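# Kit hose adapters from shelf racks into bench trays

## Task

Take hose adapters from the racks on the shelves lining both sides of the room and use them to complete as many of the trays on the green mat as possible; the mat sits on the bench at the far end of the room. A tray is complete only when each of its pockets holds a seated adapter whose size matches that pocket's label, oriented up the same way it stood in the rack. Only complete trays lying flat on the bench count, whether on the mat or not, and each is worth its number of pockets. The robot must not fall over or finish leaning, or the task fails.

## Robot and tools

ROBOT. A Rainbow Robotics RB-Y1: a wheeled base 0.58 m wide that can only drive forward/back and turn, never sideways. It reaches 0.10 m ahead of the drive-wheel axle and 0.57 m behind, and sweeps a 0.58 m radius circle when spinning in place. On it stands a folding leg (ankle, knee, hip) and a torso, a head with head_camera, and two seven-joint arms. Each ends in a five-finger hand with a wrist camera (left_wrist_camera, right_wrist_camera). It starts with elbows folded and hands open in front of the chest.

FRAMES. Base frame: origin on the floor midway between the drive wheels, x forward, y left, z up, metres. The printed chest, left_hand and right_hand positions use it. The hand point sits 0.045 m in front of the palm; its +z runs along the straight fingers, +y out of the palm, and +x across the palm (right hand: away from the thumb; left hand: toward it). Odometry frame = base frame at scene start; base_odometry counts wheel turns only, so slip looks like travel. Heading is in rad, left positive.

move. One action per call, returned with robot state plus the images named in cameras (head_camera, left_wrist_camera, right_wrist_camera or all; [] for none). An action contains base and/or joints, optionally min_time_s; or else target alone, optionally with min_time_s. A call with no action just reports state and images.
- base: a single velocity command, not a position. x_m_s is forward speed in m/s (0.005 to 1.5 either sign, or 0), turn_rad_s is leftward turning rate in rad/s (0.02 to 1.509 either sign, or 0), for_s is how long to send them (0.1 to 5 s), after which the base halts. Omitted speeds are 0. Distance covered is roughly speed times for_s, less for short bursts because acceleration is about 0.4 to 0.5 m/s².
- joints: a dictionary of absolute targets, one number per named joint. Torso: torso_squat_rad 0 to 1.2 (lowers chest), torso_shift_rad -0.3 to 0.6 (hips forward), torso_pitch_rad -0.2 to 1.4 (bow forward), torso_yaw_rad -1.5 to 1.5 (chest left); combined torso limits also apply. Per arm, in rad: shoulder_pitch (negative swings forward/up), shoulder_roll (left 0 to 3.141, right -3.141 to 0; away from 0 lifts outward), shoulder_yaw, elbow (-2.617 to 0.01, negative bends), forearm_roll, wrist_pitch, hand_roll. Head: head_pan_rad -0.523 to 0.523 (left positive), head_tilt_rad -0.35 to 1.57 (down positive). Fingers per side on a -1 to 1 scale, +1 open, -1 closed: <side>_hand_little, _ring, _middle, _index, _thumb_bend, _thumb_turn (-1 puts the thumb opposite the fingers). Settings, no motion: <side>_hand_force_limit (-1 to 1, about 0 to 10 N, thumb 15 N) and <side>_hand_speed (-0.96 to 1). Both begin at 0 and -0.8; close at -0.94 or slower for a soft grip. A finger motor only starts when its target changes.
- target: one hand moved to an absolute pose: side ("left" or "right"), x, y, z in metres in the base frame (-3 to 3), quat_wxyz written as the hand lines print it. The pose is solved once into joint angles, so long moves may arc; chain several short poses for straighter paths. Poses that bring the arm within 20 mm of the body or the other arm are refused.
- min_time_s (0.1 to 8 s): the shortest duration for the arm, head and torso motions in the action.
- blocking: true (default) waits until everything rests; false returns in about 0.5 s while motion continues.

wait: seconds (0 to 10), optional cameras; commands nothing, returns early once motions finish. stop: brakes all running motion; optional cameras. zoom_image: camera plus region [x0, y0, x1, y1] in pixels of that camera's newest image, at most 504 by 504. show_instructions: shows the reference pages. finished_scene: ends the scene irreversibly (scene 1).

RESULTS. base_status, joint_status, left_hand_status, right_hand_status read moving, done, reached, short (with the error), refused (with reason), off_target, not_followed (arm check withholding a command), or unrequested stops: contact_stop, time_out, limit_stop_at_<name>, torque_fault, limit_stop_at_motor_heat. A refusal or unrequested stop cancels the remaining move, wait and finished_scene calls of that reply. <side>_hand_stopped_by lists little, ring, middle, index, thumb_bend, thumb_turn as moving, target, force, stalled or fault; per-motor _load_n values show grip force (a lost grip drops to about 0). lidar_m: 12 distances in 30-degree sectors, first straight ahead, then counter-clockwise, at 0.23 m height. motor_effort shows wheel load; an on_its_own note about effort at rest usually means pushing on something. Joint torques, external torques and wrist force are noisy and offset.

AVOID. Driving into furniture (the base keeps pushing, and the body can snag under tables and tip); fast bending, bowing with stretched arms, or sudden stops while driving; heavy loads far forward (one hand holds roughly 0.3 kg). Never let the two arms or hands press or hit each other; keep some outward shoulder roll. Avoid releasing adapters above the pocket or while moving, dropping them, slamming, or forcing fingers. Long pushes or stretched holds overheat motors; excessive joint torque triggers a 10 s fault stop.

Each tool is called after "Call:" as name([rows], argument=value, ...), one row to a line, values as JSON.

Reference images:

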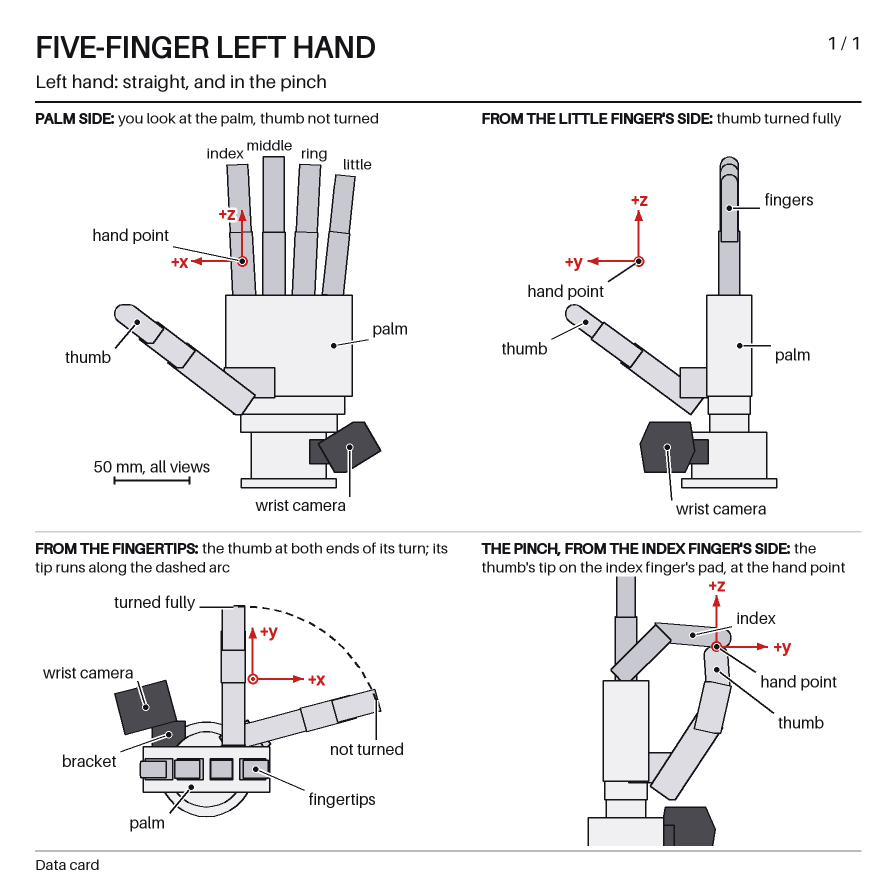

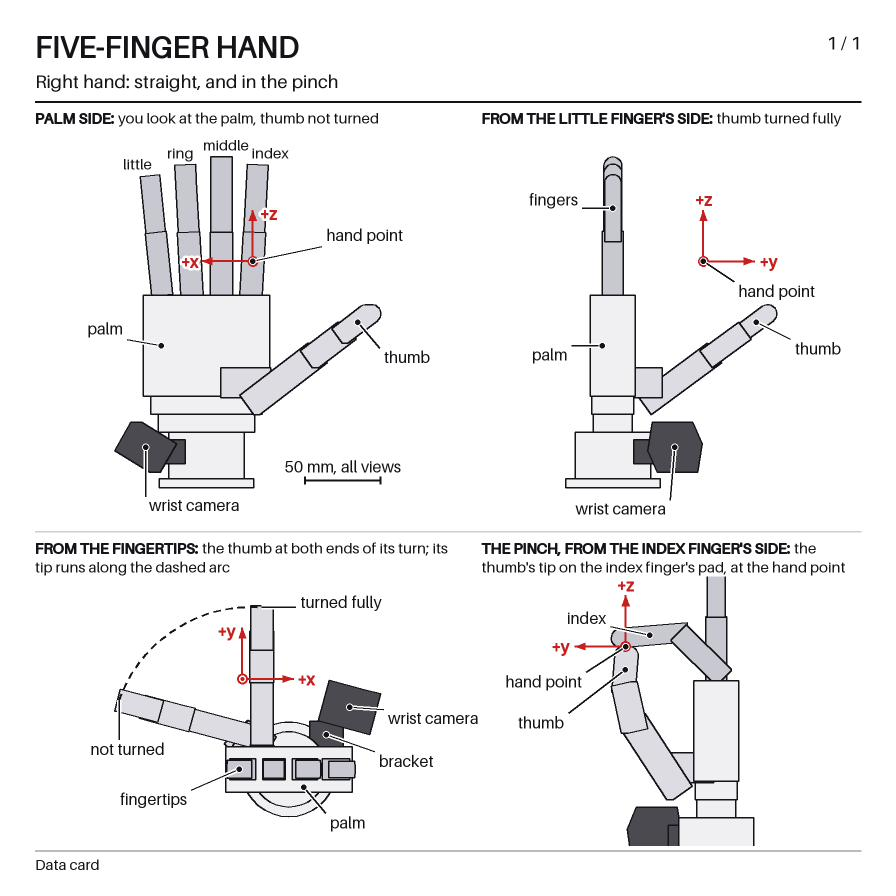

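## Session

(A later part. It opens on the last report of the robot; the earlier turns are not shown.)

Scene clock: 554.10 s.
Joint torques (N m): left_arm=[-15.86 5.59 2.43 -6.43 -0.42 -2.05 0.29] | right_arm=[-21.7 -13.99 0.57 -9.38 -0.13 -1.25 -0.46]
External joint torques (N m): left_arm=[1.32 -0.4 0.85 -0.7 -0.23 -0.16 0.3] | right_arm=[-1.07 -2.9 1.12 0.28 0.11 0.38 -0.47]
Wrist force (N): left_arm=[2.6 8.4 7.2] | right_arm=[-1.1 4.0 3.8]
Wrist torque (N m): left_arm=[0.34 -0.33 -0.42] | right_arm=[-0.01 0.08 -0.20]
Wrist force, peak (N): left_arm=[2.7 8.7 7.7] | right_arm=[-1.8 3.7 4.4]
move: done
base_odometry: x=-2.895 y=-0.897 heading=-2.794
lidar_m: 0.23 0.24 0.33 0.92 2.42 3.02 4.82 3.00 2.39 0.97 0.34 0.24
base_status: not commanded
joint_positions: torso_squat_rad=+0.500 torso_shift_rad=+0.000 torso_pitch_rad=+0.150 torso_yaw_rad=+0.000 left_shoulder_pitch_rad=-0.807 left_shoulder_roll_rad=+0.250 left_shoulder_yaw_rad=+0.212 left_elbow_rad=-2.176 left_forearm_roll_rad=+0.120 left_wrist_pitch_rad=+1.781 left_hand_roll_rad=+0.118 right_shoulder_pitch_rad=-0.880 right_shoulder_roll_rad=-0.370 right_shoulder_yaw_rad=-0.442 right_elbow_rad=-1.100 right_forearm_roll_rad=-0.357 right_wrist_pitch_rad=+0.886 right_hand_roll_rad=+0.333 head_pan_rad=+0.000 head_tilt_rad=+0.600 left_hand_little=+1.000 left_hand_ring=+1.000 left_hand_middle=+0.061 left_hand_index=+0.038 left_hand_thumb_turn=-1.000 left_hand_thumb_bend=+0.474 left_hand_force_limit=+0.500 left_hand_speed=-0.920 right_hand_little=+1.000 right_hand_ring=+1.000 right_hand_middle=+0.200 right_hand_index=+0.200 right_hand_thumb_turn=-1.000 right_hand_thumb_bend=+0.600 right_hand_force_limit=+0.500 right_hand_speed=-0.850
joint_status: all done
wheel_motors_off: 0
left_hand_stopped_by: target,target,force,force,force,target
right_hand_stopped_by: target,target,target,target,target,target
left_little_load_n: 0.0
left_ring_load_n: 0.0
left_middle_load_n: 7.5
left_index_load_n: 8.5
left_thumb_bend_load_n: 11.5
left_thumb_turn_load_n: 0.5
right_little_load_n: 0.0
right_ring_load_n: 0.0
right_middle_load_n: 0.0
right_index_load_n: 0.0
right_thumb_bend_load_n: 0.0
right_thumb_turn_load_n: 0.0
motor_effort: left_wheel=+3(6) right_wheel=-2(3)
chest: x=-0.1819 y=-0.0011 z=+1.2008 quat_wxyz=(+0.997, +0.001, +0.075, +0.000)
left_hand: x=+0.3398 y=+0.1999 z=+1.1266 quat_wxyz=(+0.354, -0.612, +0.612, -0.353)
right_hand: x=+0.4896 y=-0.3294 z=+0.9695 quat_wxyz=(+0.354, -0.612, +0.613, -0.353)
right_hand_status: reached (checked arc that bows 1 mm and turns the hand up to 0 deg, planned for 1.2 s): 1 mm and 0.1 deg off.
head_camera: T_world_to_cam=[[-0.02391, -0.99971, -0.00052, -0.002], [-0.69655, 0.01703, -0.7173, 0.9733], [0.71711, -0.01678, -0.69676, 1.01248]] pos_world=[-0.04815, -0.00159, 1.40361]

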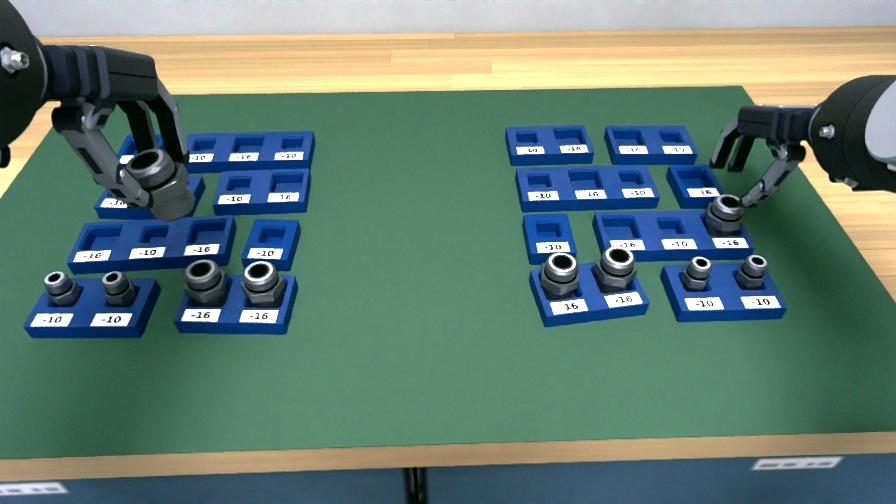

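Call:
move(target={"side": "right", "x": 0.46, "y": -0.3, "z": 1.06, "quat_wxyz": [0.3536, -0.6124, 0.6124, -0.3536]}, min_time_s=1)

Call:
move(joints={"right_shoulder_pitch_rad": -0.811, "right_shoulder_roll_rad": -0.255, "right_shoulder_yaw_rad": -0.201, "right_elbow_rad": -2.174, "right_forearm_roll_rad": -0.119, "right_wrist_pitch_rad": 1.784, "right_hand_roll_rad": -0.127}, min_time_s=1)

Call:
move(target={"side": "left", "x": 0.5, "y": 0.2563, "z": 1.06, "quat_wxyz": [0.3536, -0.6124, 0.6124, -0.3536]}, min_time_s=1.5)

Call:
move(target={"side": "left", "x": 0.5, "y": 0.2563, "z": 0.965, "quat_wxyz": [0.3536, -0.6124, 0.6124, -0.3536]}, min_time_s=1.5, cameras=["head_camera", "left_wrist_camera"])

Call:
zoom_image(camera="head_camera", region=[130, 160, 270, 260])

Scene clock: 555.83 s.
Joint torques (N m): left_arm=[-15.26 6.25 3.12 -6.58 -0.33 -1.97 0.09] | right_arm=[-20.4 -12.01 0.02 -8.07 -0.09 -1.65 -0.21]
External joint torques (N m): left_arm=[1.92 0.26 1.54 -0.85 -0.13 -0.08 0.1] | right_arm=[-0.4 -1.81 0.9 0.55 0 0.06 -0.22]
Wrist force (N): left_arm=[2.6 8.7 7.4] | right_arm=[-0.7 3.9 3.7]
Wrist torque (N m): left_arm=[0.37 -0.32 -0.43] | right_arm=[0.00 0.04 -0.20]
Wrist force, peak (N): left_arm=[3.2 8.7 7.6] | right_arm=[-0.6 3.9 4.6]
move: done
base_odometry: x=-2.895 y=-0.897 heading=-2.794
lidar_m: 0.23 0.25 0.34 0.94 2.42 3.01 4.82 3.00 2.40 0.98 0.35 0.24
base_status: not commanded
joint_positions: torso_squat_rad=+0.500 torso_shift_rad=+0.000 torso_pitch_rad=+0.150 torso_yaw_rad=+0.000 left_shoulder_pitch_rad=-0.807 left_shoulder_roll_rad=+0.250 left_shoulder_yaw_rad=+0.212 left_elbow_rad=-2.176 left_forearm_roll_rad=+0.120 left_wrist_pitch_rad=+1.781 left_hand_roll_rad=+0.118 right_shoulder_pitch_rad=-0.890 right_shoulder_roll_rad=-0.368 right_shoulder_yaw_rad=-0.396 right_elbow_rad=-1.468 right_forearm_roll_rad=-0.274 right_wrist_pitch_rad=+1.232 right_hand_roll_rad=+0.149 head_pan_rad=+0.000 head_tilt_rad=+0.600 left_hand_little=+1.000 left_hand_ring=+1.000 left_hand_middle=+0.061 left_hand_index=+0.038 left_hand_thumb_turn=-1.000 left_hand_thumb_bend=+0.474 left_hand_force_limit=+0.500 left_hand_speed=-0.920 right_hand_little=+1.000 right_hand_ring=+1.000 right_hand_middle=+0.200 right_hand_index=+0.200 right_hand_thumb_turn=-1.000 right_hand_thumb_bend=+0.600 right_hand_force_limit=+0.500 right_hand_speed=-0.850
joint_status: all done
wheel_motors_off: 0
left_hand_stopped_by: target,target,force,force,force,target
right_hand_stopped_by: target,target,target,target,target,target
left_little_load_n: 0.0
left_ring_load_n: 0.0
left_middle_load_n: 7.5
left_index_load_n: 8.5
left_thumb_bend_load_n: 11.5
left_thumb_turn_load_n: 0.5
right_little_load_n: 0.0
right_ring_load_n: 0.0
right_middle_load_n: 0.0
right_index_load_n: 0.0
right_thumb_bend_load_n: 0.0
right_thumb_turn_load_n: 0.0
motor_effort: left_wheel=+2(7) right_wheel=-2(3)
chest: x=-0.1818 y=-0.0011 z=+1.2008 quat_wxyz=(+0.997, +0.001, +0.075, +0.000)
left_hand: x=+0.3398 y=+0.1999 z=+1.1266 quat_wxyz=(+0.354, -0.612, +0.612, -0.353)
right_hand: x=+0.4609 y=-0.3002 z=+1.0594 quat_wxyz=(+0.354, -0.613, +0.613, -0.353)
right_hand_status: reached (checked arc that bows 9 mm and turns the hand up to 2 deg, planned for 1.0 s): 1 mm and 0.1 deg off.
pictures: none

Scene clock: 557.17 s.
Joint torques (N m): left_arm=[-15.08 5.88 2.36 -6.89 -0.52 -2.02 0.08] | right_arm=[-16.51 -6.88 -1.25 -4.81 0.2 -1.79 -0.11]
External joint torques (N m): left_arm=[2.1 -0.11 0.79 -1.16 -0.33 -0.14 0.09] | right_arm=[-0.26 -0.98 0.06 0.43 -0.07 -0.08 -0.12]
Wrist force (N): left_arm=[2.8 8.8 7.4] | right_arm=[-0.9 3.5 4.0]
Wrist torque (N m): left_arm=[0.38 -0.34 -0.42] | right_arm=[-0.13 0.05 -0.15]
Wrist force, peak (N): left_arm=[2.7 8.8 7.9] | right_arm=[-0.9 4.3 4.8]
move: done
base_odometry: x=-2.895 y=-0.897 heading=-2.794
lidar_m: 0.23 0.24 0.34 0.93 2.42 3.03 4.83 3.00 2.39 1.00 0.35 0.25
base_status: not commanded
joint_positions: torso_squat_rad=+0.500 torso_shift_rad=+0.000 torso_pitch_rad=+0.150 torso_yaw_rad=+0.000 left_shoulder_pitch_rad=-0.807 left_shoulder_roll_rad=+0.250 left_shoulder_yaw_rad=+0.212 left_elbow_rad=-2.176 left_forearm_roll_rad=+0.120 left_wrist_pitch_rad=+1.781 left_hand_roll_rad=+0.118 right_shoulder_pitch_rad=-0.811 right_shoulder_roll_rad=-0.255 right_shoulder_yaw_rad=-0.201 right_elbow_rad=-2.174 right_forearm_roll_rad=-0.119 right_wrist_pitch_rad=+1.784 right_hand_roll_rad=-0.127 head_pan_rad=+0.000 head_tilt_rad=+0.600 left_hand_little=+1.000 left_hand_ring=+1.000 left_hand_middle=+0.061 left_hand_index=+0.038 left_hand_thumb_turn=-1.000 left_hand_thumb_bend=+0.474 left_hand_force_limit=+0.500 left_hand_speed=-0.920 right_hand_little=+1.000 right_hand_ring=+1.000 right_hand_middle=+0.200 right_hand_index=+0.200 right_hand_thumb_turn=-1.000 right_hand_thumb_bend=+0.600 right_hand_force_limit=+0.500 right_hand_speed=-0.850
joint_status: all done
wheel_motors_off: 0
left_hand_stopped_by: target,target,force,force,force,target
right_hand_stopped_by: target,target,target,target,target,target
left_little_load_n: 0.0
left_ring_load_n: 0.0
left_middle_load_n: 7.5
left_index_load_n: 8.5
left_thumb_bend_load_n: 11.5
left_thumb_turn_load_n: 0.5
right_little_load_n: 0.0
right_ring_load_n: 0.0
right_middle_load_n: 0.0
right_index_load_n: 0.0
right_thumb_bend_load_n: 0.0
right_thumb_turn_load_n: 0.0
motor_effort: left_wheel=+4(6) right_wheel=-2(3)
chest: x=-0.1818 y=-0.0011 z=+1.2008 quat_wxyz=(+0.997, +0.001, +0.075, +0.000)
left_hand: x=+0.3399 y=+0.1998 z=+1.1265 quat_wxyz=(+0.354, -0.612, +0.612, -0.353)
right_hand: x=+0.3399 y=-0.1999 z=+1.1263 quat_wxyz=(+0.353, -0.613, +0.612, -0.353)
pictures: none

Scene clock: 559.00 s.
Joint torques (N m): left_arm=[-21.66 10.84 2.5 -10.05 0.24 -1.85 -0.11] | right_arm=[-16.49 -6.85 -1.07 -4.74 0.22 -1.77 -0.15]
External joint torques (N m): left_arm=[1.78 0.87 1.31 -0.13 0.07 0.04 -0.1] | right_arm=[-0.24 -0.95 0.24 0.5 -0.05 -0.06 -0.15]
Wrist force (N): left_arm=[2.7 8.6 7.5] | right_arm=[-0.9 3.3 4.0]
Wrist torque (N m): left_arm=[0.36 -0.34 -0.45] | right_arm=[-0.13 0.05 -0.23]
Wrist force, peak (N): left_arm=[3.2 9.8 7.1] | right_arm=[-1.3 3.7 4.8]
move: done
base_odometry: x=-2.895 y=-0.897 heading=-2.794
lidar_m: 0.23 0.24 0.34 0.93 2.42 3.02 4.83 3.00 2.39 1.00 0.34 0.26
base_status: not commanded
joint_positions: torso_squat_rad=+0.500 torso_shift_rad=+0.000 torso_pitch_rad=+0.150 torso_yaw_rad=+0.000 left_shoulder_pitch_rad=-1.018 left_shoulder_roll_rad=+0.337 left_shoulder_yaw_rad=+0.314 left_elbow_rad=-1.263 left_forearm_roll_rad=+0.190 left_wrist_pitch_rad=+1.115 left_hand_roll_rad=-0.070 right_shoulder_pitch_rad=-0.811 right_shoulder_roll_rad=-0.255 right_shoulder_yaw_rad=-0.201 right_elbow_rad=-2.174 right_forearm_roll_rad=-0.119 right_wrist_pitch_rad=+1.784 right_hand_roll_rad=-0.127 head_pan_rad=+0.000 head_tilt_rad=+0.600 left_hand_little=+1.000 left_hand_ring=+1.000 left_hand_middle=+0.061 left_hand_index=+0.038 left_hand_thumb_turn=-1.000 left_hand_thumb_bend=+0.474 left_hand_force_limit=+0.500 left_hand_speed=-0.920 right_hand_little=+1.000 right_hand_ring=+1.000 right_hand_middle=+0.200 right_hand_index=+0.200 right_hand_thumb_turn=-1.000 right_hand_thumb_bend=+0.600 right_hand_force_limit=+0.500 right_hand_speed=-0.850
joint_status: all done
wheel_motors_off: 0
left_hand_stopped_by: target,target,force,force,force,target
right_hand_stopped_by: target,target,target,target,target,target
left_little_load_n: 0.0
left_ring_load_n: 0.0
left_middle_load_n: 7.5
left_index_load_n: 8.5
left_thumb_bend_load_n: 11.5
left_thumb_turn_load_n: 0.5
right_little_load_n: 0.0
right_ring_load_n: 0.0
right_middle_load_n: 0.0
right_index_load_n: 0.0
right_thumb_bend_load_n: 0.0
right_thumb_turn_load_n: 0.0
motor_effort: left_wheel=+2(7) right_wheel=-2(3)
chest: x=-0.1818 y=-0.0011 z=+1.2008 quat_wxyz=(+0.997, +0.001, +0.075, +0.000)
left_hand: x=+0.4999 y=+0.2562 z=+1.0600 quat_wxyz=(+0.354, -0.612, +0.612, -0.354)
left_hand_status: reached (checked arc that bows 38 mm and turns the hand up to 5 deg, planned for 1.5 s): 0 mm and 0.0 deg off.
right_hand: x=+0.3399 y=-0.1999 z=+1.1263 quat_wxyz=(+0.353, -0.613, +0.612, -0.353)
pictures: none

Scene clock: 560.83 s.
Joint torques (N m): left_arm=[-19.14 8.41 -0.22 -10.95 0.55 -1.97 -0.23] | right_arm=[-16.47 -6.87 -1.3 -4.81 0.25 -1.84 -0.12]
External joint torques (N m): left_arm=[3.49 -0.9 -1.16 -0.29 0.33 -0.08 -0.22] | right_arm=[-0.22 -0.97 0.01 0.43 -0.02 -0.13 -0.13]
Wrist force (N): left_arm=[2.8 8.4 7.4] | right_arm=[-0.6 3.2 3.9]
Wrist torque (N m): left_arm=[0.33 -0.36 -0.40] | right_arm=[-0.18 -0.01 -0.19]
Wrist force, peak (N): left_arm=[2.7 8.8 7.6] | right_arm=[-1.0 4.1 5.0]
move: done
base_odometry: x=-2.895 y=-0.897 heading=-2.794
lidar_m: 0.23 0.25 0.34 0.93 2.41 3.01 4.82 3.00 2.39 0.99 0.36 0.25
base_status: not commanded
joint_positions: torso_squat_rad=+0.500 torso_shift_rad=+0.000 torso_pitch_rad=+0.150 torso_yaw_rad=+0.000 left_shoulder_pitch_rad=-0.890 left_shoulder_roll_rad=+0.272 left_shoulder_yaw_rad=+0.311 left_elbow_rad=-1.147 left_forearm_roll_rad=+0.196 left_wrist_pitch_rad=+0.860 left_hand_roll_rad=-0.121 right_shoulder_pitch_rad=-0.811 right_shoulder_roll_rad=-0.255 right_shoulder_yaw_rad=-0.201 right_elbow_rad=-2.174 right_forearm_roll_rad=-0.119 right_wrist_pitch_rad=+1.784 right_hand_roll_rad=-0.127 head_pan_rad=+0.000 head_tilt_rad=+0.600 left_hand_little=+1.000 left_hand_ring=+1.000 left_hand_middle=+0.061 left_hand_index=+0.038 left_hand_thumb_turn=-1.000 left_hand_thumb_bend=+0.474 left_hand_force_limit=+0.500 left_hand_speed=-0.920 right_hand_little=+1.000 right_hand_ring=+1.000 right_hand_middle=+0.200 right_hand_index=+0.200 right_hand_thumb_turn=-1.000 right_hand_thumb_bend=+0.600 right_hand_force_limit=+0.500 right_hand_speed=-0.850
joint_status: all done
wheel_motors_off: 0
left_hand_stopped_by: target,target,force,force,force,target
right_hand_stopped_by: target,target,target,target,target,target
left_little_load_n: 0.0
left_ring_load_n: 0.0
left_middle_load_n: 7.5
left_index_load_n: 8.5
left_thumb_bend_load_n: 11.5
left_thumb_turn_load_n: 0.5
right_little_load_n: 0.0
right_ring_load_n: 0.0
right_middle_load_n: 0.0
right_index_load_n: 0.0
right_thumb_bend_load_n: 0.0
right_thumb_turn_load_n: 0.0
motor_effort: left_wheel=+4(6) right_wheel=-2(3)
chest: x=-0.1818 y=-0.0011 z=+1.2008 quat_wxyz=(+0.997, +0.001, +0.075, +0.000)
left_hand: x=+0.4992 y=+0.2565 z=+0.9656 quat_wxyz=(+0.354, -0.613, +0.612, -0.354)
left_hand_status: reached (checked arc that bows 5 mm and turns the hand up to 1 deg, planned for 1.5 s): 1 mm and 0.1 deg off.
right_hand: x=+0.3399 y=-0.1999 z=+1.1263 quat_wxyz=(+0.353, -0.613, +0.612, -0.353)
head_camera: T_world_to_cam=[[-0.02391, -0.99971, -0.00052, -0.00211], [-0.69671, 0.01703, -0.71715, 0.97309], [0.71696, -0.01678, -0.69691, 1.01254]] pos_world=[-0.04805, -0.00169, 1.40351]
left_wrist_camera: T_world_to_cam=[[0.49028, -0.22043, 0.84323, -0.99948], [-0.53216, -0.84192, 0.08933, 0.39512], [0.69024, -0.49253, -0.53008, 0.40354]] pos_world=[0.42175, 0.3111, 1.02141]

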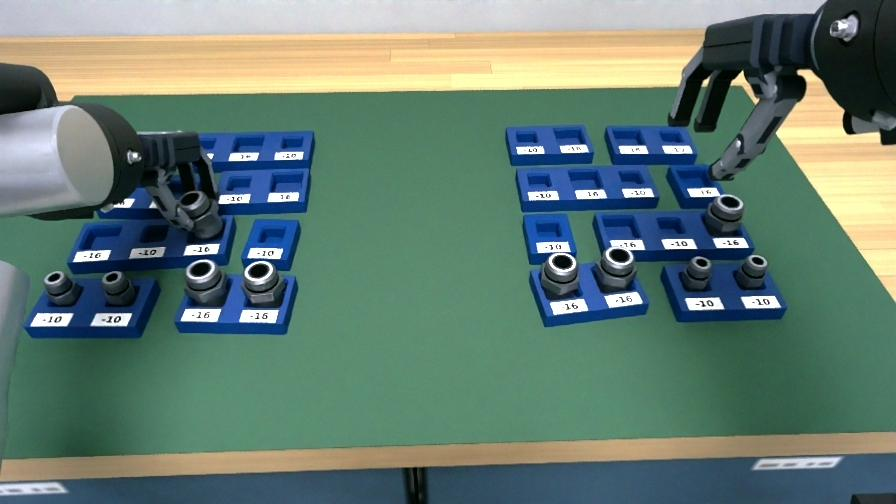

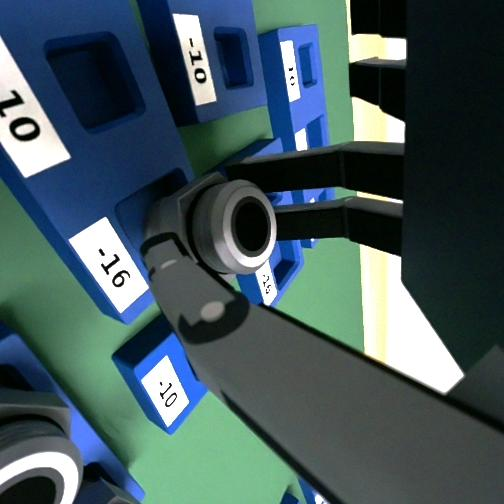

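Scaled by 3.600 from the camera's image (finer frame: 1280x720).

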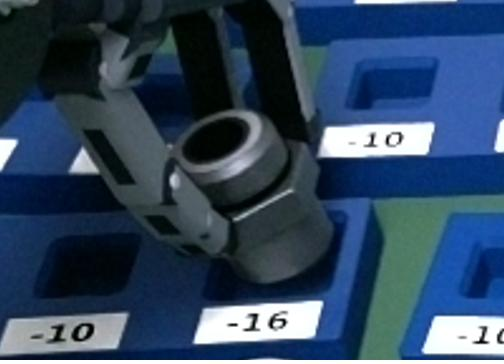

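Call:
move(target={"side": "left", "x": 0.5, "y": 0.2563, "z": 0.97, "quat_wxyz": [0.3955, -0.5862, 0.6356, -0.31]}, min_time_s=1, cameras=["head_camera", "left_wrist_camera"])

Call:
zoom_image(camera="head_camera", region=[160, 170, 260, 260])

Scene clock: 562.77 s.
Joint torques (N m): left_arm=[-21.9 8.51 -0.63 -12.29 -0.5 -1.73 0.32] | right_arm=[-16.5 -6.91 -1.3 -4.92 0.36 -1.79 -0.13]
External joint torques (N m): left_arm=[0.87 -0.1 -1.65 -1.68 -0.47 0.17 0.33] | right_arm=[-0.25 -1.02 0.01 0.32 0.09 -0.08 -0.14]
Wrist force (N): left_arm=[3.8 8.5 7.4] | right_arm=[-0.8 2.8 4.7]
Wrist torque (N m): left_arm=[0.38 -0.39 -0.21] | right_arm=[-0.28 0.02 -0.19]
Wrist force, peak (N): left_arm=[3.8 8.7 7.7] | right_arm=[-0.8 4.5 4.3]
move: done
base_odometry: x=-2.895 y=-0.897 heading=-2.794
lidar_m: 0.23 0.24 0.34 0.92 2.43 3.02 4.82 3.01 2.40 0.98 0.34 0.25
base_status: not commanded
joint_positions: torso_squat_rad=+0.500 torso_shift_rad=+0.000 torso_pitch_rad=+0.150 torso_yaw_rad=+0.000 left_shoulder_pitch_rad=-0.900 left_shoulder_roll_rad=+0.248 left_shoulder_yaw_rad=+0.253 left_elbow_rad=-1.179 left_forearm_roll_rad=+0.049 left_wrist_pitch_rad=+0.880 left_hand_roll_rad=-0.096 right_shoulder_pitch_rad=-0.811 right_shoulder_roll_rad=-0.255 right_shoulder_yaw_rad=-0.201 right_elbow_rad=-2.174 right_forearm_roll_rad=-0.119 right_wrist_pitch_rad=+1.784 right_hand_roll_rad=-0.127 head_pan_rad=+0.000 head_tilt_rad=+0.600 left_hand_little=+1.000 left_hand_ring=+1.000 left_hand_middle=+0.061 left_hand_index=+0.038 left_hand_thumb_turn=-1.000 left_hand_thumb_bend=+0.474 left_hand_force_limit=+0.500 left_hand_speed=-0.920 right_hand_little=+1.000 right_hand_ring=+1.000 right_hand_middle=+0.200 right_hand_index=+0.200 right_hand_thumb_turn=-1.000 right_hand_thumb_bend=+0.600 right_hand_force_limit=+0.500 right_hand_speed=-0.850
joint_status: all done
wheel_motors_off: 0
left_hand_stopped_by: target,target,force,force,force,target
right_hand_stopped_by: target,target,target,target,target,target
left_little_load_n: 0.0
left_ring_load_n: -0.5
left_middle_load_n: 7.5
left_index_load_n: 8.5
left_thumb_bend_load_n: 11.5
left_thumb_turn_load_n: 0.5
right_little_load_n: 0.0
right_ring_load_n: 0.0
right_middle_load_n: 0.0
right_index_load_n: 0.0
right_thumb_bend_load_n: 0.0
right_thumb_turn_load_n: 0.0
motor_effort: left_wheel=+4(6) right_wheel=-2(3)
chest: x=-0.1818 y=-0.0011 z=+1.2008 quat_wxyz=(+0.997, +0.001, +0.075, +0.000)
left_hand: x=+0.4999 y=+0.2566 z=+0.9699 quat_wxyz=(+0.395, -0.586, +0.636, -0.310)
left_hand_status: reached (checked arc that bows 3 mm and turns the hand up to 8 deg, planned for 1.0 s): 0 mm and 0.0 deg off.
right_hand: x=+0.3399 y=-0.1999 z=+1.1263 quat_wxyz=(+0.353, -0.613, +0.612, -0.353)
head_camera: T_world_to_cam=[[-0.02391, -0.99971, -0.00052, -0.00211], [-0.69671, 0.01703, -0.71715, 0.97309], [0.71696, -0.01678, -0.69691, 1.01254]] pos_world=[-0.04805, -0.00169, 1.40351]
left_wrist_camera: T_world_to_cam=[[0.49101, -0.33594, 0.80378, -0.93583], [-0.53338, -0.84543, -0.02751, 0.51008], [0.68878, -0.41521, -0.59429, 0.4485]] pos_world=[0.42264, 0.30308, 1.03277]

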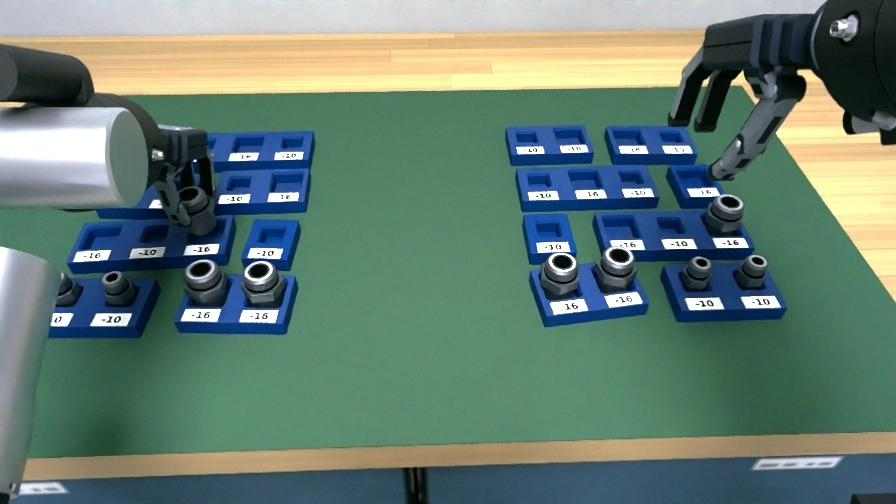

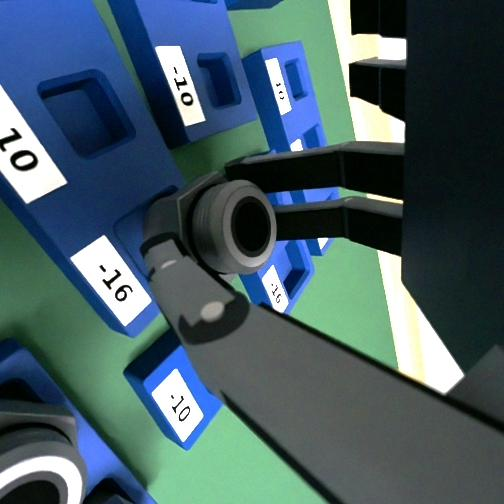

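Scaled by 5.040 from the camera's image (finer frame: 1280x720).

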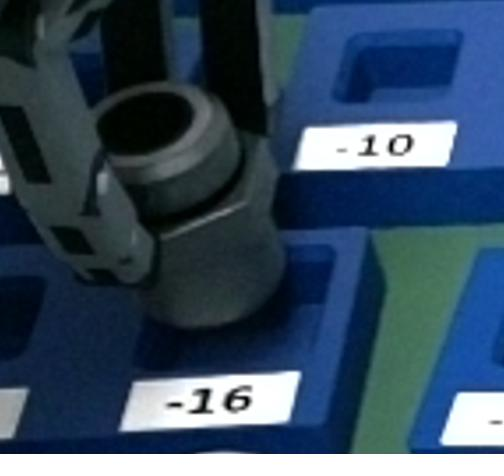

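Call:
move(target={"side": "left", "x": 0.501, "y": 0.2532, "z": 0.96, "quat_wxyz": [0.3955, -0.5862, 0.6356, -0.31]}, min_time_s=1, cameras=["head_camera", "left_wrist_camera"])

Call:
zoom_image(camera="head_camera", region=[160, 170, 260, 260])

Scene clock: 564.67 s.
Joint torques (N m): left_arm=[-18.99 7.62 -0.43 -10.55 -0.55 -2.02 0.41] | right_arm=[-16.23 -6.94 -1.1 -4.79 0.28 -1.78 -0.13]
External joint torques (N m): left_arm=[3.75 -0.82 -1.38 0.12 -0.51 -0.11 0.43] | right_arm=[0.02 -1.05 0.21 0.45 0.01 -0.07 -0.14]
Wrist force (N): left_arm=[3.7 8.4 7.2] | right_arm=[-0.8 3.3 3.7]
Wrist torque (N m): left_arm=[0.37 -0.39 -0.22] | right_arm=[-0.11 0.03 -0.21]
Wrist force, peak (N): left_arm=[3.6 8.9 7.6] | right_arm=[-0.9 4.2 4.8]
move: done
base_odometry: x=-2.895 y=-0.897 heading=-2.794
lidar_m: 0.23 0.24 0.34 0.92 2.40 3.02 4.82 3.00 2.38 0.98 0.35 0.24
base_status: not commanded
joint_positions: torso_squat_rad=+0.500 torso_shift_rad=+0.000 torso_pitch_rad=+0.150 torso_yaw_rad=+0.000 left_shoulder_pitch_rad=-0.894 left_shoulder_roll_rad=+0.238 left_shoulder_yaw_rad=+0.249 left_elbow_rad=-1.159 left_forearm_roll_rad=+0.037 left_wrist_pitch_rad=+0.851 left_hand_roll_rad=-0.089 right_shoulder_pitch_rad=-0.811 right_shoulder_roll_rad=-0.255 right_shoulder_yaw_rad=-0.201 right_elbow_rad=-2.174 right_forearm_roll_rad=-0.119 right_wrist_pitch_rad=+1.784 right_hand_roll_rad=-0.127 head_pan_rad=+0.000 head_tilt_rad=+0.600 left_hand_little=+1.000 left_hand_ring=+1.000 left_hand_middle=+0.061 left_hand_index=+0.038 left_hand_thumb_turn=-1.000 left_hand_thumb_bend=+0.474 left_hand_force_limit=+0.500 left_hand_speed=-0.920 right_hand_little=+1.000 right_hand_ring=+1.000 right_hand_middle=+0.200 right_hand_index=+0.200 right_hand_thumb_turn=-1.000 right_hand_thumb_bend=+0.600 right_hand_force_limit=+0.500 right_hand_speed=-0.850
joint_status: all done
wheel_motors_off: 0
left_hand_stopped_by: target,target,force,force,force,target
right_hand_stopped_by: target,target,target,target,target,target
left_little_load_n: 0.0
left_ring_load_n: 0.0
left_middle_load_n: 8.0
left_index_load_n: 8.5
left_thumb_bend_load_n: 11.5
left_thumb_turn_load_n: 1.0
right_little_load_n: 0.0
right_ring_load_n: 0.0
right_middle_load_n: 0.0
right_index_load_n: 0.0
right_thumb_bend_load_n: 0.0
right_thumb_turn_load_n: 0.0
motor_effort: left_wheel=+3(6) right_wheel=-2(3)
chest: x=-0.1818 y=-0.0011 z=+1.2008 quat_wxyz=(+0.997, +0.001, +0.075, +0.000)
left_hand: x=+0.5004 y=+0.2533 z=+0.9607 quat_wxyz=(+0.396, -0.586, +0.636, -0.310)
left_hand_status: reached (checked arc that bows 0 mm and turns the hand up to 0 deg, planned for 1.0 s): 1 mm and 0.0 deg off.
right_hand: x=+0.3399 y=-0.1999 z=+1.1263 quat_wxyz=(+0.353, -0.613, +0.612, -0.353)
head_camera: T_world_to_cam=[[-0.02391, -0.99971, -0.00052, -0.00211], [-0.69671, 0.01703, -0.71715, 0.97309], [0.71696, -0.01678, -0.69691, 1.01254]] pos_world=[-0.04805, -0.00169, 1.40351]
left_wrist_camera: T_world_to_cam=[[0.49054, -0.33611, 0.80399, -0.92978], [-0.53331, -0.84545, -0.02806, 0.50775], [0.68917, -0.41501, -0.59398, 0.44074]] pos_world=[0.42315, 0.29968, 1.02357]

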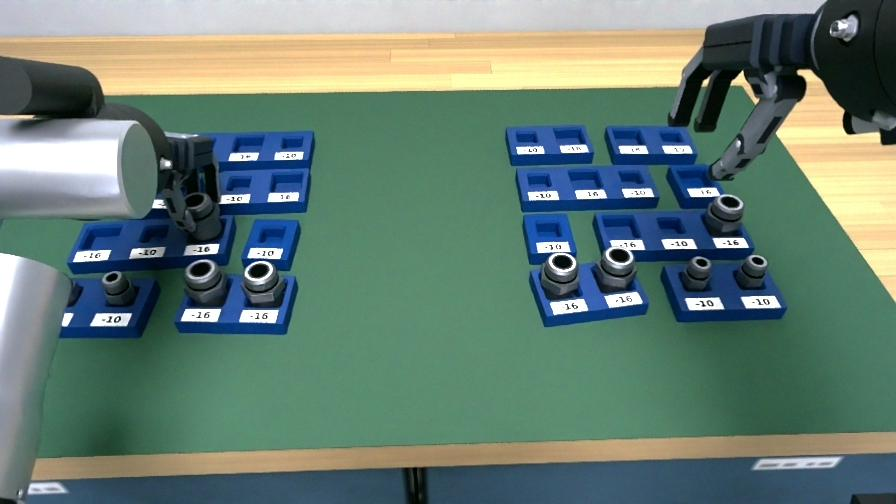

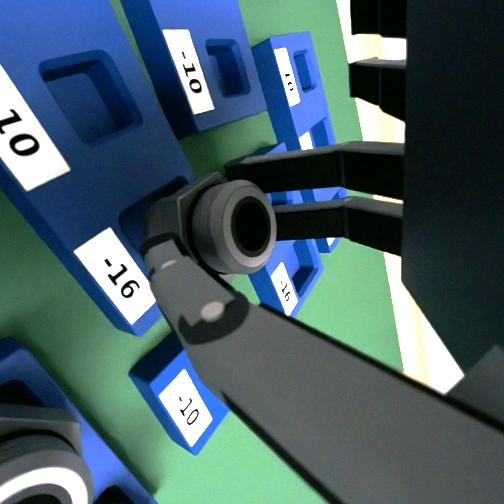

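Scaled by 5.040 from the camera's image (finer frame: 1280x720).

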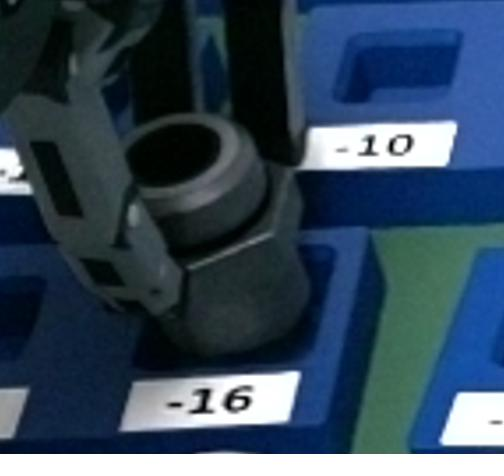

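Call:
move(target={"side": "left", "x": 0.501, "y": 0.2532, "z": 0.953, "quat_wxyz": [0.3955, -0.5862, 0.6356, -0.31]}, min_time_s=1)

Call:
move(target={"side": "left", "x": 0.501, "y": 0.2532, "z": 0.948, "quat_wxyz": [0.3955, -0.5862, 0.6356, -0.31]}, min_time_s=1, cameras=["head_camera", "left_wrist_camera"])

Call:
zoom_image(camera="head_camera", region=[160, 170, 260, 260])

Scene clock: 568.80 s.
Joint torques (N m): left_arm=[-18.7 8.02 -0.74 -10.78 -0.49 -2.17 0.4] | right_arm=[-16.23 -7.02 -1.37 -4.79 0.14 -1.79 -0.01]
External joint torques (N m): left_arm=[4.02 -0.38 -1.66 -0.07 -0.45 -0.27 0.41] | right_arm=[0.02 -1.12 -0.07 0.45 -0.13 -0.07 -0.02]
Wrist force (N): left_arm=[3.7 8.6 7.3] | right_arm=[-1.3 3.1 4.4]
Wrist torque (N m): left_arm=[0.38 -0.40 -0.22] | right_arm=[-0.16 0.12 -0.26]
Wrist force, peak (N): left_arm=[3.6 8.9 7.8] | right_arm=[-1.7 4.0 4.5]
move: done
base_odometry: x=-2.895 y=-0.897 heading=-2.794
lidar_m: 0.23 0.25 0.34 0.93 2.42 3.01 4.81 3.02 2.39 1.00 0.35 0.25
base_status: not commanded
joint_positions: torso_squat_rad=+0.500 torso_shift_rad=+0.000 torso_pitch_rad=+0.150 torso_yaw_rad=+0.000 left_shoulder_pitch_rad=-0.889 left_shoulder_roll_rad=+0.235 left_shoulder_yaw_rad=+0.248 left_elbow_rad=-1.140 left_forearm_roll_rad=+0.035 left_wrist_pitch_rad=+0.827 left_hand_roll_rad=-0.089 right_shoulder_pitch_rad=-0.811 right_shoulder_roll_rad=-0.255 right_shoulder_yaw_rad=-0.201 right_elbow_rad=-2.174 right_forearm_roll_rad=-0.119 right_wrist_pitch_rad=+1.784 right_hand_roll_rad=-0.127 head_pan_rad=+0.000 head_tilt_rad=+0.600 left_hand_little=+1.000 left_hand_ring=+1.000 left_hand_middle=+0.061 left_hand_index=+0.038 left_hand_thumb_turn=-1.000 left_hand_thumb_bend=+0.474 left_hand_force_limit=+0.500 left_hand_speed=-0.920 right_hand_little=+1.000 right_hand_ring=+1.000 right_hand_middle=+0.200 right_hand_index=+0.200 right_hand_thumb_turn=-1.000 right_hand_thumb_bend=+0.600 right_hand_force_limit=+0.500 right_hand_speed=-0.850
joint_status: all done
wheel_motors_off: 0
left_hand_stopped_by: target,target,force,force,force,target
right_hand_stopped_by: target,target,target,target,target,target
left_little_load_n: 0.0
left_ring_load_n: 0.0
left_middle_load_n: 7.5
left_index_load_n: 8.5
left_thumb_bend_load_n: 11.5
left_thumb_turn_load_n: 0.5
right_little_load_n: 0.0
right_ring_load_n: 0.0
right_middle_load_n: 0.0
right_index_load_n: 0.0
right_thumb_bend_load_n: 0.0
right_thumb_turn_load_n: 0.0
motor_effort: left_wheel=+3(7) right_wheel=-2(3)
chest: x=-0.1818 y=-0.0011 z=+1.2008 quat_wxyz=(+0.997, +0.001, +0.075, +0.000)
left_hand: x=+0.5007 y=+0.2534 z=+0.9536 quat_wxyz=(+0.396, -0.586, +0.635, -0.310)
left_hand_status: reached (checked arc that bows 0 mm and turns the hand up to 0 deg, planned for 1.0 s): 1 mm and 0.0 deg off.
right_hand: x=+0.3399 y=-0.1999 z=+1.1263 quat_wxyz=(+0.353, -0.613, +0.612, -0.353)
pictures: none

Scene clock: 570.13 s.
Joint torques (N m): left_arm=[-18.61 7.76 -0.75 -10.55 -0.57 -2.06 0.33] | right_arm=[-16.61 -6.99 -0.84 -4.69 0.23 -1.69 0.08]
External joint torques (N m): left_arm=[4.1 -0.62 -1.65 0.18 -0.53 -0.16 0.34] | right_arm=[-0.36 -1.1 0.47 0.55 -0.04 0.02 0.08]
Wrist force (N): left_arm=[3.8 8.3 7.2] | right_arm=[-1.2 3.6 4.0]
Wrist torque (N m): left_arm=[0.35 -0.40 -0.21] | right_arm=[-0.04 0.11 -0.20]
Wrist force, peak (N): left_arm=[3.7 8.6 7.6] | right_arm=[-1.4 4.4 4.1]
move: done
base_odometry: x=-2.895 y=-0.897 heading=-2.794
lidar_m: 0.23 0.25 0.35 0.93 2.42 3.03 4.82 2.99 2.40 0.99 0.34 0.24
base_status: not commanded
joint_positions: torso_squat_rad=+0.500 torso_shift_rad=+0.000 torso_pitch_rad=+0.150 torso_yaw_rad=+0.000 left_shoulder_pitch_rad=-0.886 left_shoulder_roll_rad=+0.233 left_shoulder_yaw_rad=+0.248 left_elbow_rad=-1.126 left_forearm_roll_rad=+0.034 left_wrist_pitch_rad=+0.810 left_hand_roll_rad=-0.089 right_shoulder_pitch_rad=-0.811 right_shoulder_roll_rad=-0.255 right_shoulder_yaw_rad=-0.201 right_elbow_rad=-2.174 right_forearm_roll_rad=-0.119 right_wrist_pitch_rad=+1.784 right_hand_roll_rad=-0.127 head_pan_rad=+0.000 head_tilt_rad=+0.600 left_hand_little=+1.000 left_hand_ring=+1.000 left_hand_middle=+0.061 left_hand_index=+0.038 left_hand_thumb_turn=-1.000 left_hand_thumb_bend=+0.474 left_hand_force_limit=+0.500 left_hand_speed=-0.920 right_hand_little=+1.000 right_hand_ring=+1.000 right_hand_middle=+0.200 right_hand_index=+0.200 right_hand_thumb_turn=-1.000 right_hand_thumb_bend=+0.600 right_hand_force_limit=+0.500 right_hand_speed=-0.850
joint_status: all done
wheel_motors_off: 0
left_hand_stopped_by: target,target,force,force,force,target
right_hand_stopped_by: target,target,target,target,target,target
left_little_load_n: 0.0
left_ring_load_n: 0.0
left_middle_load_n: 7.5
left_index_load_n: 8.5
left_thumb_bend_load_n: 11.5
left_thumb_turn_load_n: 1.0
right_little_load_n: 0.0
right_ring_load_n: 0.0
right_middle_load_n: 0.0
right_index_load_n: 0.0
right_thumb_bend_load_n: 0.0
right_thumb_turn_load_n: 0.0
motor_effort: left_wheel=+1(6) right_wheel=-3(3)
chest: x=-0.1818 y=-0.0011 z=+1.2008 quat_wxyz=(+0.997, +0.001, +0.075, +0.000)
left_hand: x=+0.5009 y=+0.2534 z=+0.9485 quat_wxyz=(+0.396, -0.586, +0.635, -0.310)
left_hand_status: reached (checked arc that bows 0 mm and turns the hand up to 0 deg, planned for 1.0 s): 1 mm and 0.0 deg off.
right_hand: x=+0.3399 y=-0.1999 z=+1.1263 quat_wxyz=(+0.353, -0.613, +0.612, -0.353)
head_camera: T_world_to_cam=[[-0.02391, -0.99971, -0.00052, -0.00211], [-0.69671, 0.01703, -0.71715, 0.97309], [0.71696, -0.01678, -0.69691, 1.01254]] pos_world=[-0.04805, -0.00169, 1.40351]
left_wrist_camera: T_world_to_cam=[[0.4906, -0.33584, 0.80407, -0.92025], [-0.53289, -0.84572, -0.0281, 0.50765], [0.68945, -0.4147, -0.59387, 0.43287]] pos_world=[0.42355, 0.29978, 1.01127]

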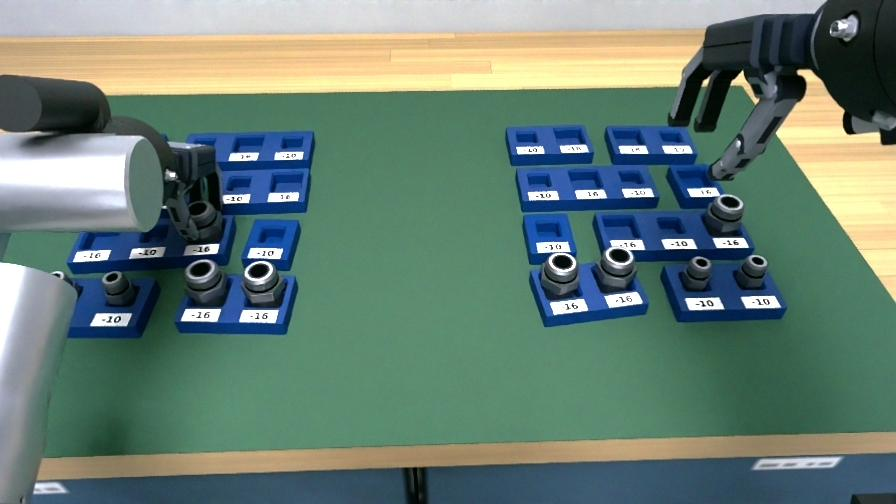

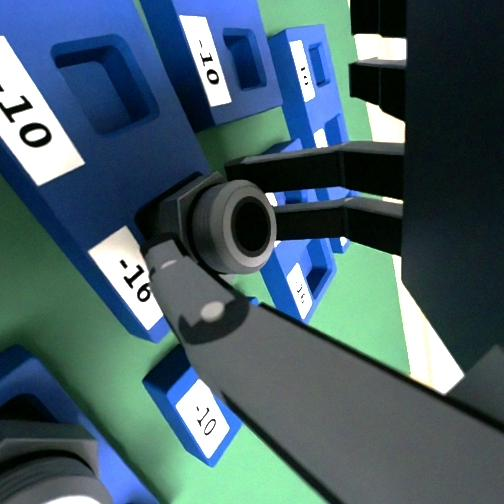

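Scaled by 5.040 from the camera's image (finer frame: 1280x720).

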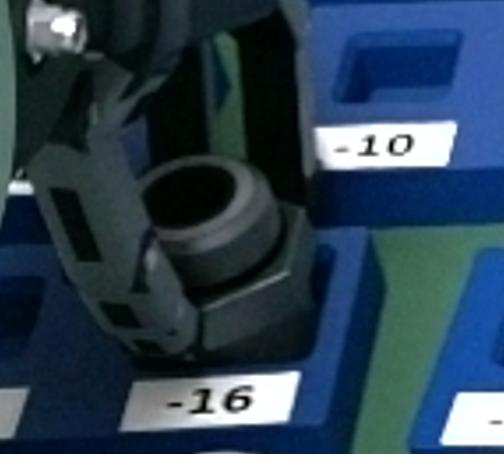

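Call:
move(target={"side": "left", "x": 0.501, "y": 0.2532, "z": 0.944, "quat_wxyz": [0.3955, -0.5862, 0.6356, -0.31]}, min_time_s=1)

Call:
move(target={"side": "left", "x": 0.501, "y": 0.2532, "z": 0.9405, "quat_wxyz": [0.3955, -0.5862, 0.6356, -0.31]}, min_time_s=1, cameras=["head_camera", "left_wrist_camera"])

Call:
zoom_image(camera="head_camera", region=[160, 170, 260, 260])

Scene clock: 571.87 s.
Joint torques (N m): left_arm=[-14.69 6.72 -0.47 -7.43 -0.69 -1.05 0.04] | right_arm=[-16.25 -7.04 -1.16 -4.9 0.22 -1.78 -0.18]
External joint torques (N m): left_arm=[8.02 -1.65 -1.37 3.32 -0.66 0.86 0.06] | right_arm=[0 -1.15 0.14 0.34 -0.05 -0.07 -0.19]
Wrist force (N): left_arm=[4.1 2.5 3.1] | right_arm=[-1.0 3.5 3.8]
Wrist torque (N m): left_arm=[0.23 -0.45 -0.14] | right_arm=[-0.08 0.06 -0.21]
Wrist force, peak (N): left_arm=[3.6 8.7 7.7] | right_arm=[-0.9 4.1 4.5]
move: done
base_odometry: x=-2.895 y=-0.897 heading=-2.794
lidar_m: 0.24 0.24 0.34 0.94 2.43 3.02 4.81 3.00 2.39 0.99 0.35 0.24
base_status: not commanded
joint_positions: torso_squat_rad=+0.500 torso_shift_rad=+0.000 torso_pitch_rad=+0.150 torso_yaw_rad=+0.000 left_shoulder_pitch_rad=-0.885 left_shoulder_roll_rad=+0.232 left_shoulder_yaw_rad=+0.247 left_elbow_rad=-1.116 left_forearm_roll_rad=+0.034 left_wrist_pitch_rad=+0.796 left_hand_roll_rad=-0.089 right_shoulder_pitch_rad=-0.811 right_shoulder_roll_rad=-0.255 right_shoulder_yaw_rad=-0.201 right_elbow_rad=-2.174 right_forearm_roll_rad=-0.119 right_wrist_pitch_rad=+1.784 right_hand_roll_rad=-0.127 head_pan_rad=+0.000 head_tilt_rad=+0.600 left_hand_little=+1.000 left_hand_ring=+1.000 left_hand_middle=+0.061 left_hand_index=+0.038 left_hand_thumb_turn=-1.000 left_hand_thumb_bend=+0.474 left_hand_force_limit=+0.500 left_hand_speed=-0.920 right_hand_little=+1.000 right_hand_ring=+1.000 right_hand_middle=+0.200 right_hand_index=+0.200 right_hand_thumb_turn=-1.000 right_hand_thumb_bend=+0.600 right_hand_force_limit=+0.500 right_hand_speed=-0.850
joint_status: all done
wheel_motors_off: 0
left_hand_stopped_by: target,target,force,force,force,target
right_hand_stopped_by: target,target,target,target,target,target
left_little_load_n: -0.5
left_ring_load_n: 0.0
left_middle_load_n: 8.5
left_index_load_n: 10.0
left_thumb_bend_load_n: 10.5
left_thumb_turn_load_n: 1.0
right_little_load_n: 0.0
right_ring_load_n: 0.0
right_middle_load_n: 0.0
right_index_load_n: 0.0
right_thumb_bend_load_n: 0.0
right_thumb_turn_load_n: 0.0
motor_effort: left_wheel=+4(5) right_wheel=-1(3)
chest: x=-0.1818 y=-0.0011 z=+1.2008 quat_wxyz=(+0.997, +0.001, +0.075, +0.000)
left_hand: x=+0.5015 y=+0.2532 z=+0.9456 quat_wxyz=(+0.396, -0.586, +0.635, -0.311)
left_hand_status: reached (checked arc that bows 0 mm and turns the hand up to 0 deg, planned for 1.0 s): 2 mm and 0.2 deg off.
right_hand: x=+0.3399 y=-0.1999 z=+1.1263 quat_wxyz=(+0.353, -0.613, +0.612, -0.353)
pictures: none

Scene clock: 573.20 s.
Joint torques (N m): left_arm=[-12.52 5.81 -1.31 -5.23 -0.57 -0.2 -0.1] | right_arm=[-16.13 -7.02 -1.14 -4.94 0.24 -1.81 -0.11]
External joint torques (N m): left_arm=[10.17 -2.55 -2.2 5.53 -0.53 1.7 -0.09] | right_arm=[0.12 -1.13 0.17 0.29 -0.03 -0.1 -0.12]
Wrist force (N): left_arm=[2.9 -0.8 0.4] | right_arm=[-1.3 3.2 3.8]
Wrist torque (N m): left_arm=[0.32 -0.44 -0.14] | right_arm=[-0.13 0.14 -0.22]
Wrist force, peak (N): left_arm=[2.4 -2.9 -5.0] | right_arm=[-1.2 3.6 5.0]
move: done
base_odometry: x=-2.895 y=-0.897 heading=-2.794
lidar_m: 0.23 0.24 0.33 0.94 2.41 3.03 4.81 3.01 2.39 0.98 0.35 0.25
base_status: not commanded
joint_positions: torso_squat_rad=+0.500 torso_shift_rad=+0.000 torso_pitch_rad=+0.150 torso_yaw_rad=+0.000 left_shoulder_pitch_rad=-0.883 left_shoulder_roll_rad=+0.230 left_shoulder_yaw_rad=+0.247 left_elbow_rad=-1.107 left_forearm_roll_rad=+0.033 left_wrist_pitch_rad=+0.784 left_hand_roll_rad=-0.089 right_shoulder_pitch_rad=-0.811 right_shoulder_roll_rad=-0.255 right_shoulder_yaw_rad=-0.201 right_elbow_rad=-2.174 right_forearm_roll_rad=-0.119 right_wrist_pitch_rad=+1.784 right_hand_roll_rad=-0.127 head_pan_rad=+0.000 head_tilt_rad=+0.600 left_hand_little=+1.000 left_hand_ring=+1.000 left_hand_middle=+0.061 left_hand_index=+0.038 left_hand_thumb_turn=-1.000 left_hand_thumb_bend=+0.474 left_hand_force_limit=+0.500 left_hand_speed=-0.920 right_hand_little=+1.000 right_hand_ring=+1.000 right_hand_middle=+0.200 right_hand_index=+0.200 right_hand_thumb_turn=-1.000 right_hand_thumb_bend=+0.600 right_hand_force_limit=+0.500 right_hand_speed=-0.850
joint_status: all done
wheel_motors_off: 0
left_hand_stopped_by: target,target,force,force,force,target
right_hand_stopped_by: target,target,target,target,target,target
left_little_load_n: 0.0
left_ring_load_n: 0.0
left_middle_load_n: 7.0
left_index_load_n: 10.0
left_thumb_bend_load_n: 11.5
left_thumb_turn_load_n: 0.5
right_little_load_n: 0.0
right_ring_load_n: 0.0
right_middle_load_n: 0.0
right_index_load_n: 0.0
right_thumb_bend_load_n: 0.0
right_thumb_turn_load_n: 0.0
motor_effort: left_wheel=+4(6) right_wheel=-1(3)
chest: x=-0.1820 y=-0.0011 z=+1.2008 quat_wxyz=(+0.997, +0.001, +0.075, +0.000)
left_hand: x=+0.5018 y=+0.2532 z=+0.9431 quat_wxyz=(+0.397, -0.585, +0.635, -0.311)
left_hand_status: reached (checked arc that bows 0 mm and turns the hand up to 0 deg, planned for 1.0 s): 3 mm and 0.3 deg off.
right_hand: x=+0.3398 y=-0.1999 z=+1.1264 quat_wxyz=(+0.354, -0.613, +0.612, -0.353)
head_camera: T_world_to_cam=[[-0.02398, -0.99971, -0.0006, -0.00201], [-0.69645, 0.01713, -0.7174, 0.97338], [0.71721, -0.01678, -0.69666, 1.01241]] pos_world=[-0.04825, -0.00169, 1.40361]
left_wrist_camera: T_world_to_cam=[[0.4873, -0.33632, 0.80587, -0.9164], [-0.53314, -0.84548, -0.03046, 0.51021], [0.69159, -0.4148, -0.5913, 0.42555]] pos_world=[0.42427, 0.29968, 1.00567]

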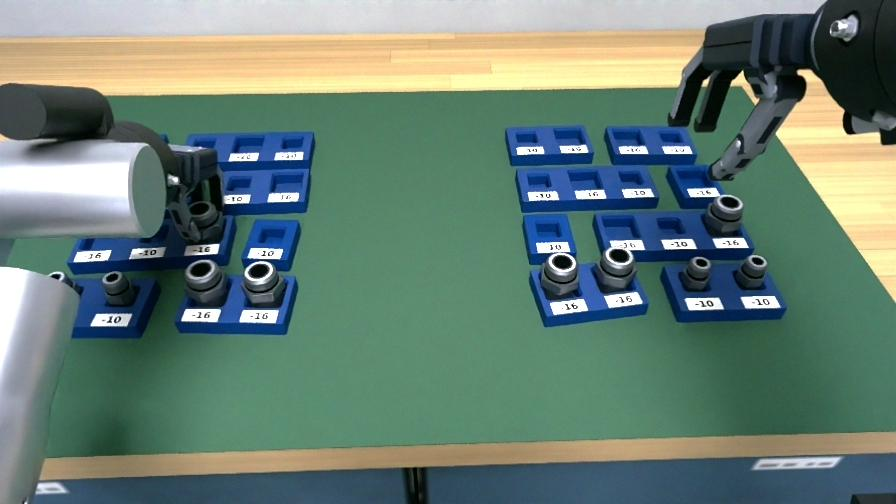

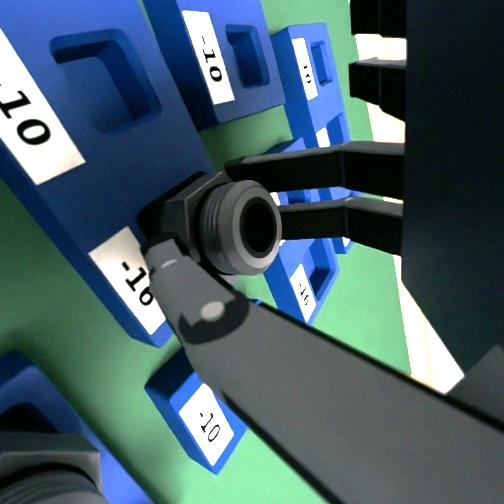

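Scaled by 5.040 from the camera's image (finer frame: 1280x720).

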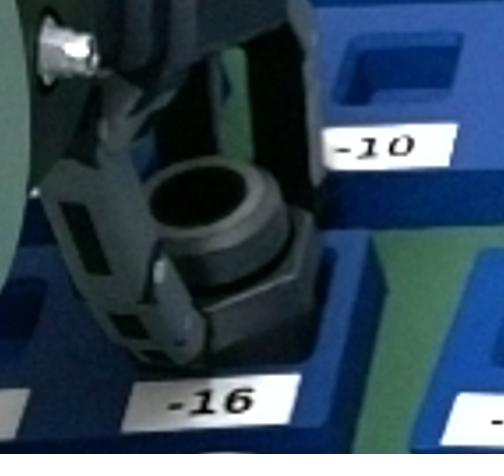

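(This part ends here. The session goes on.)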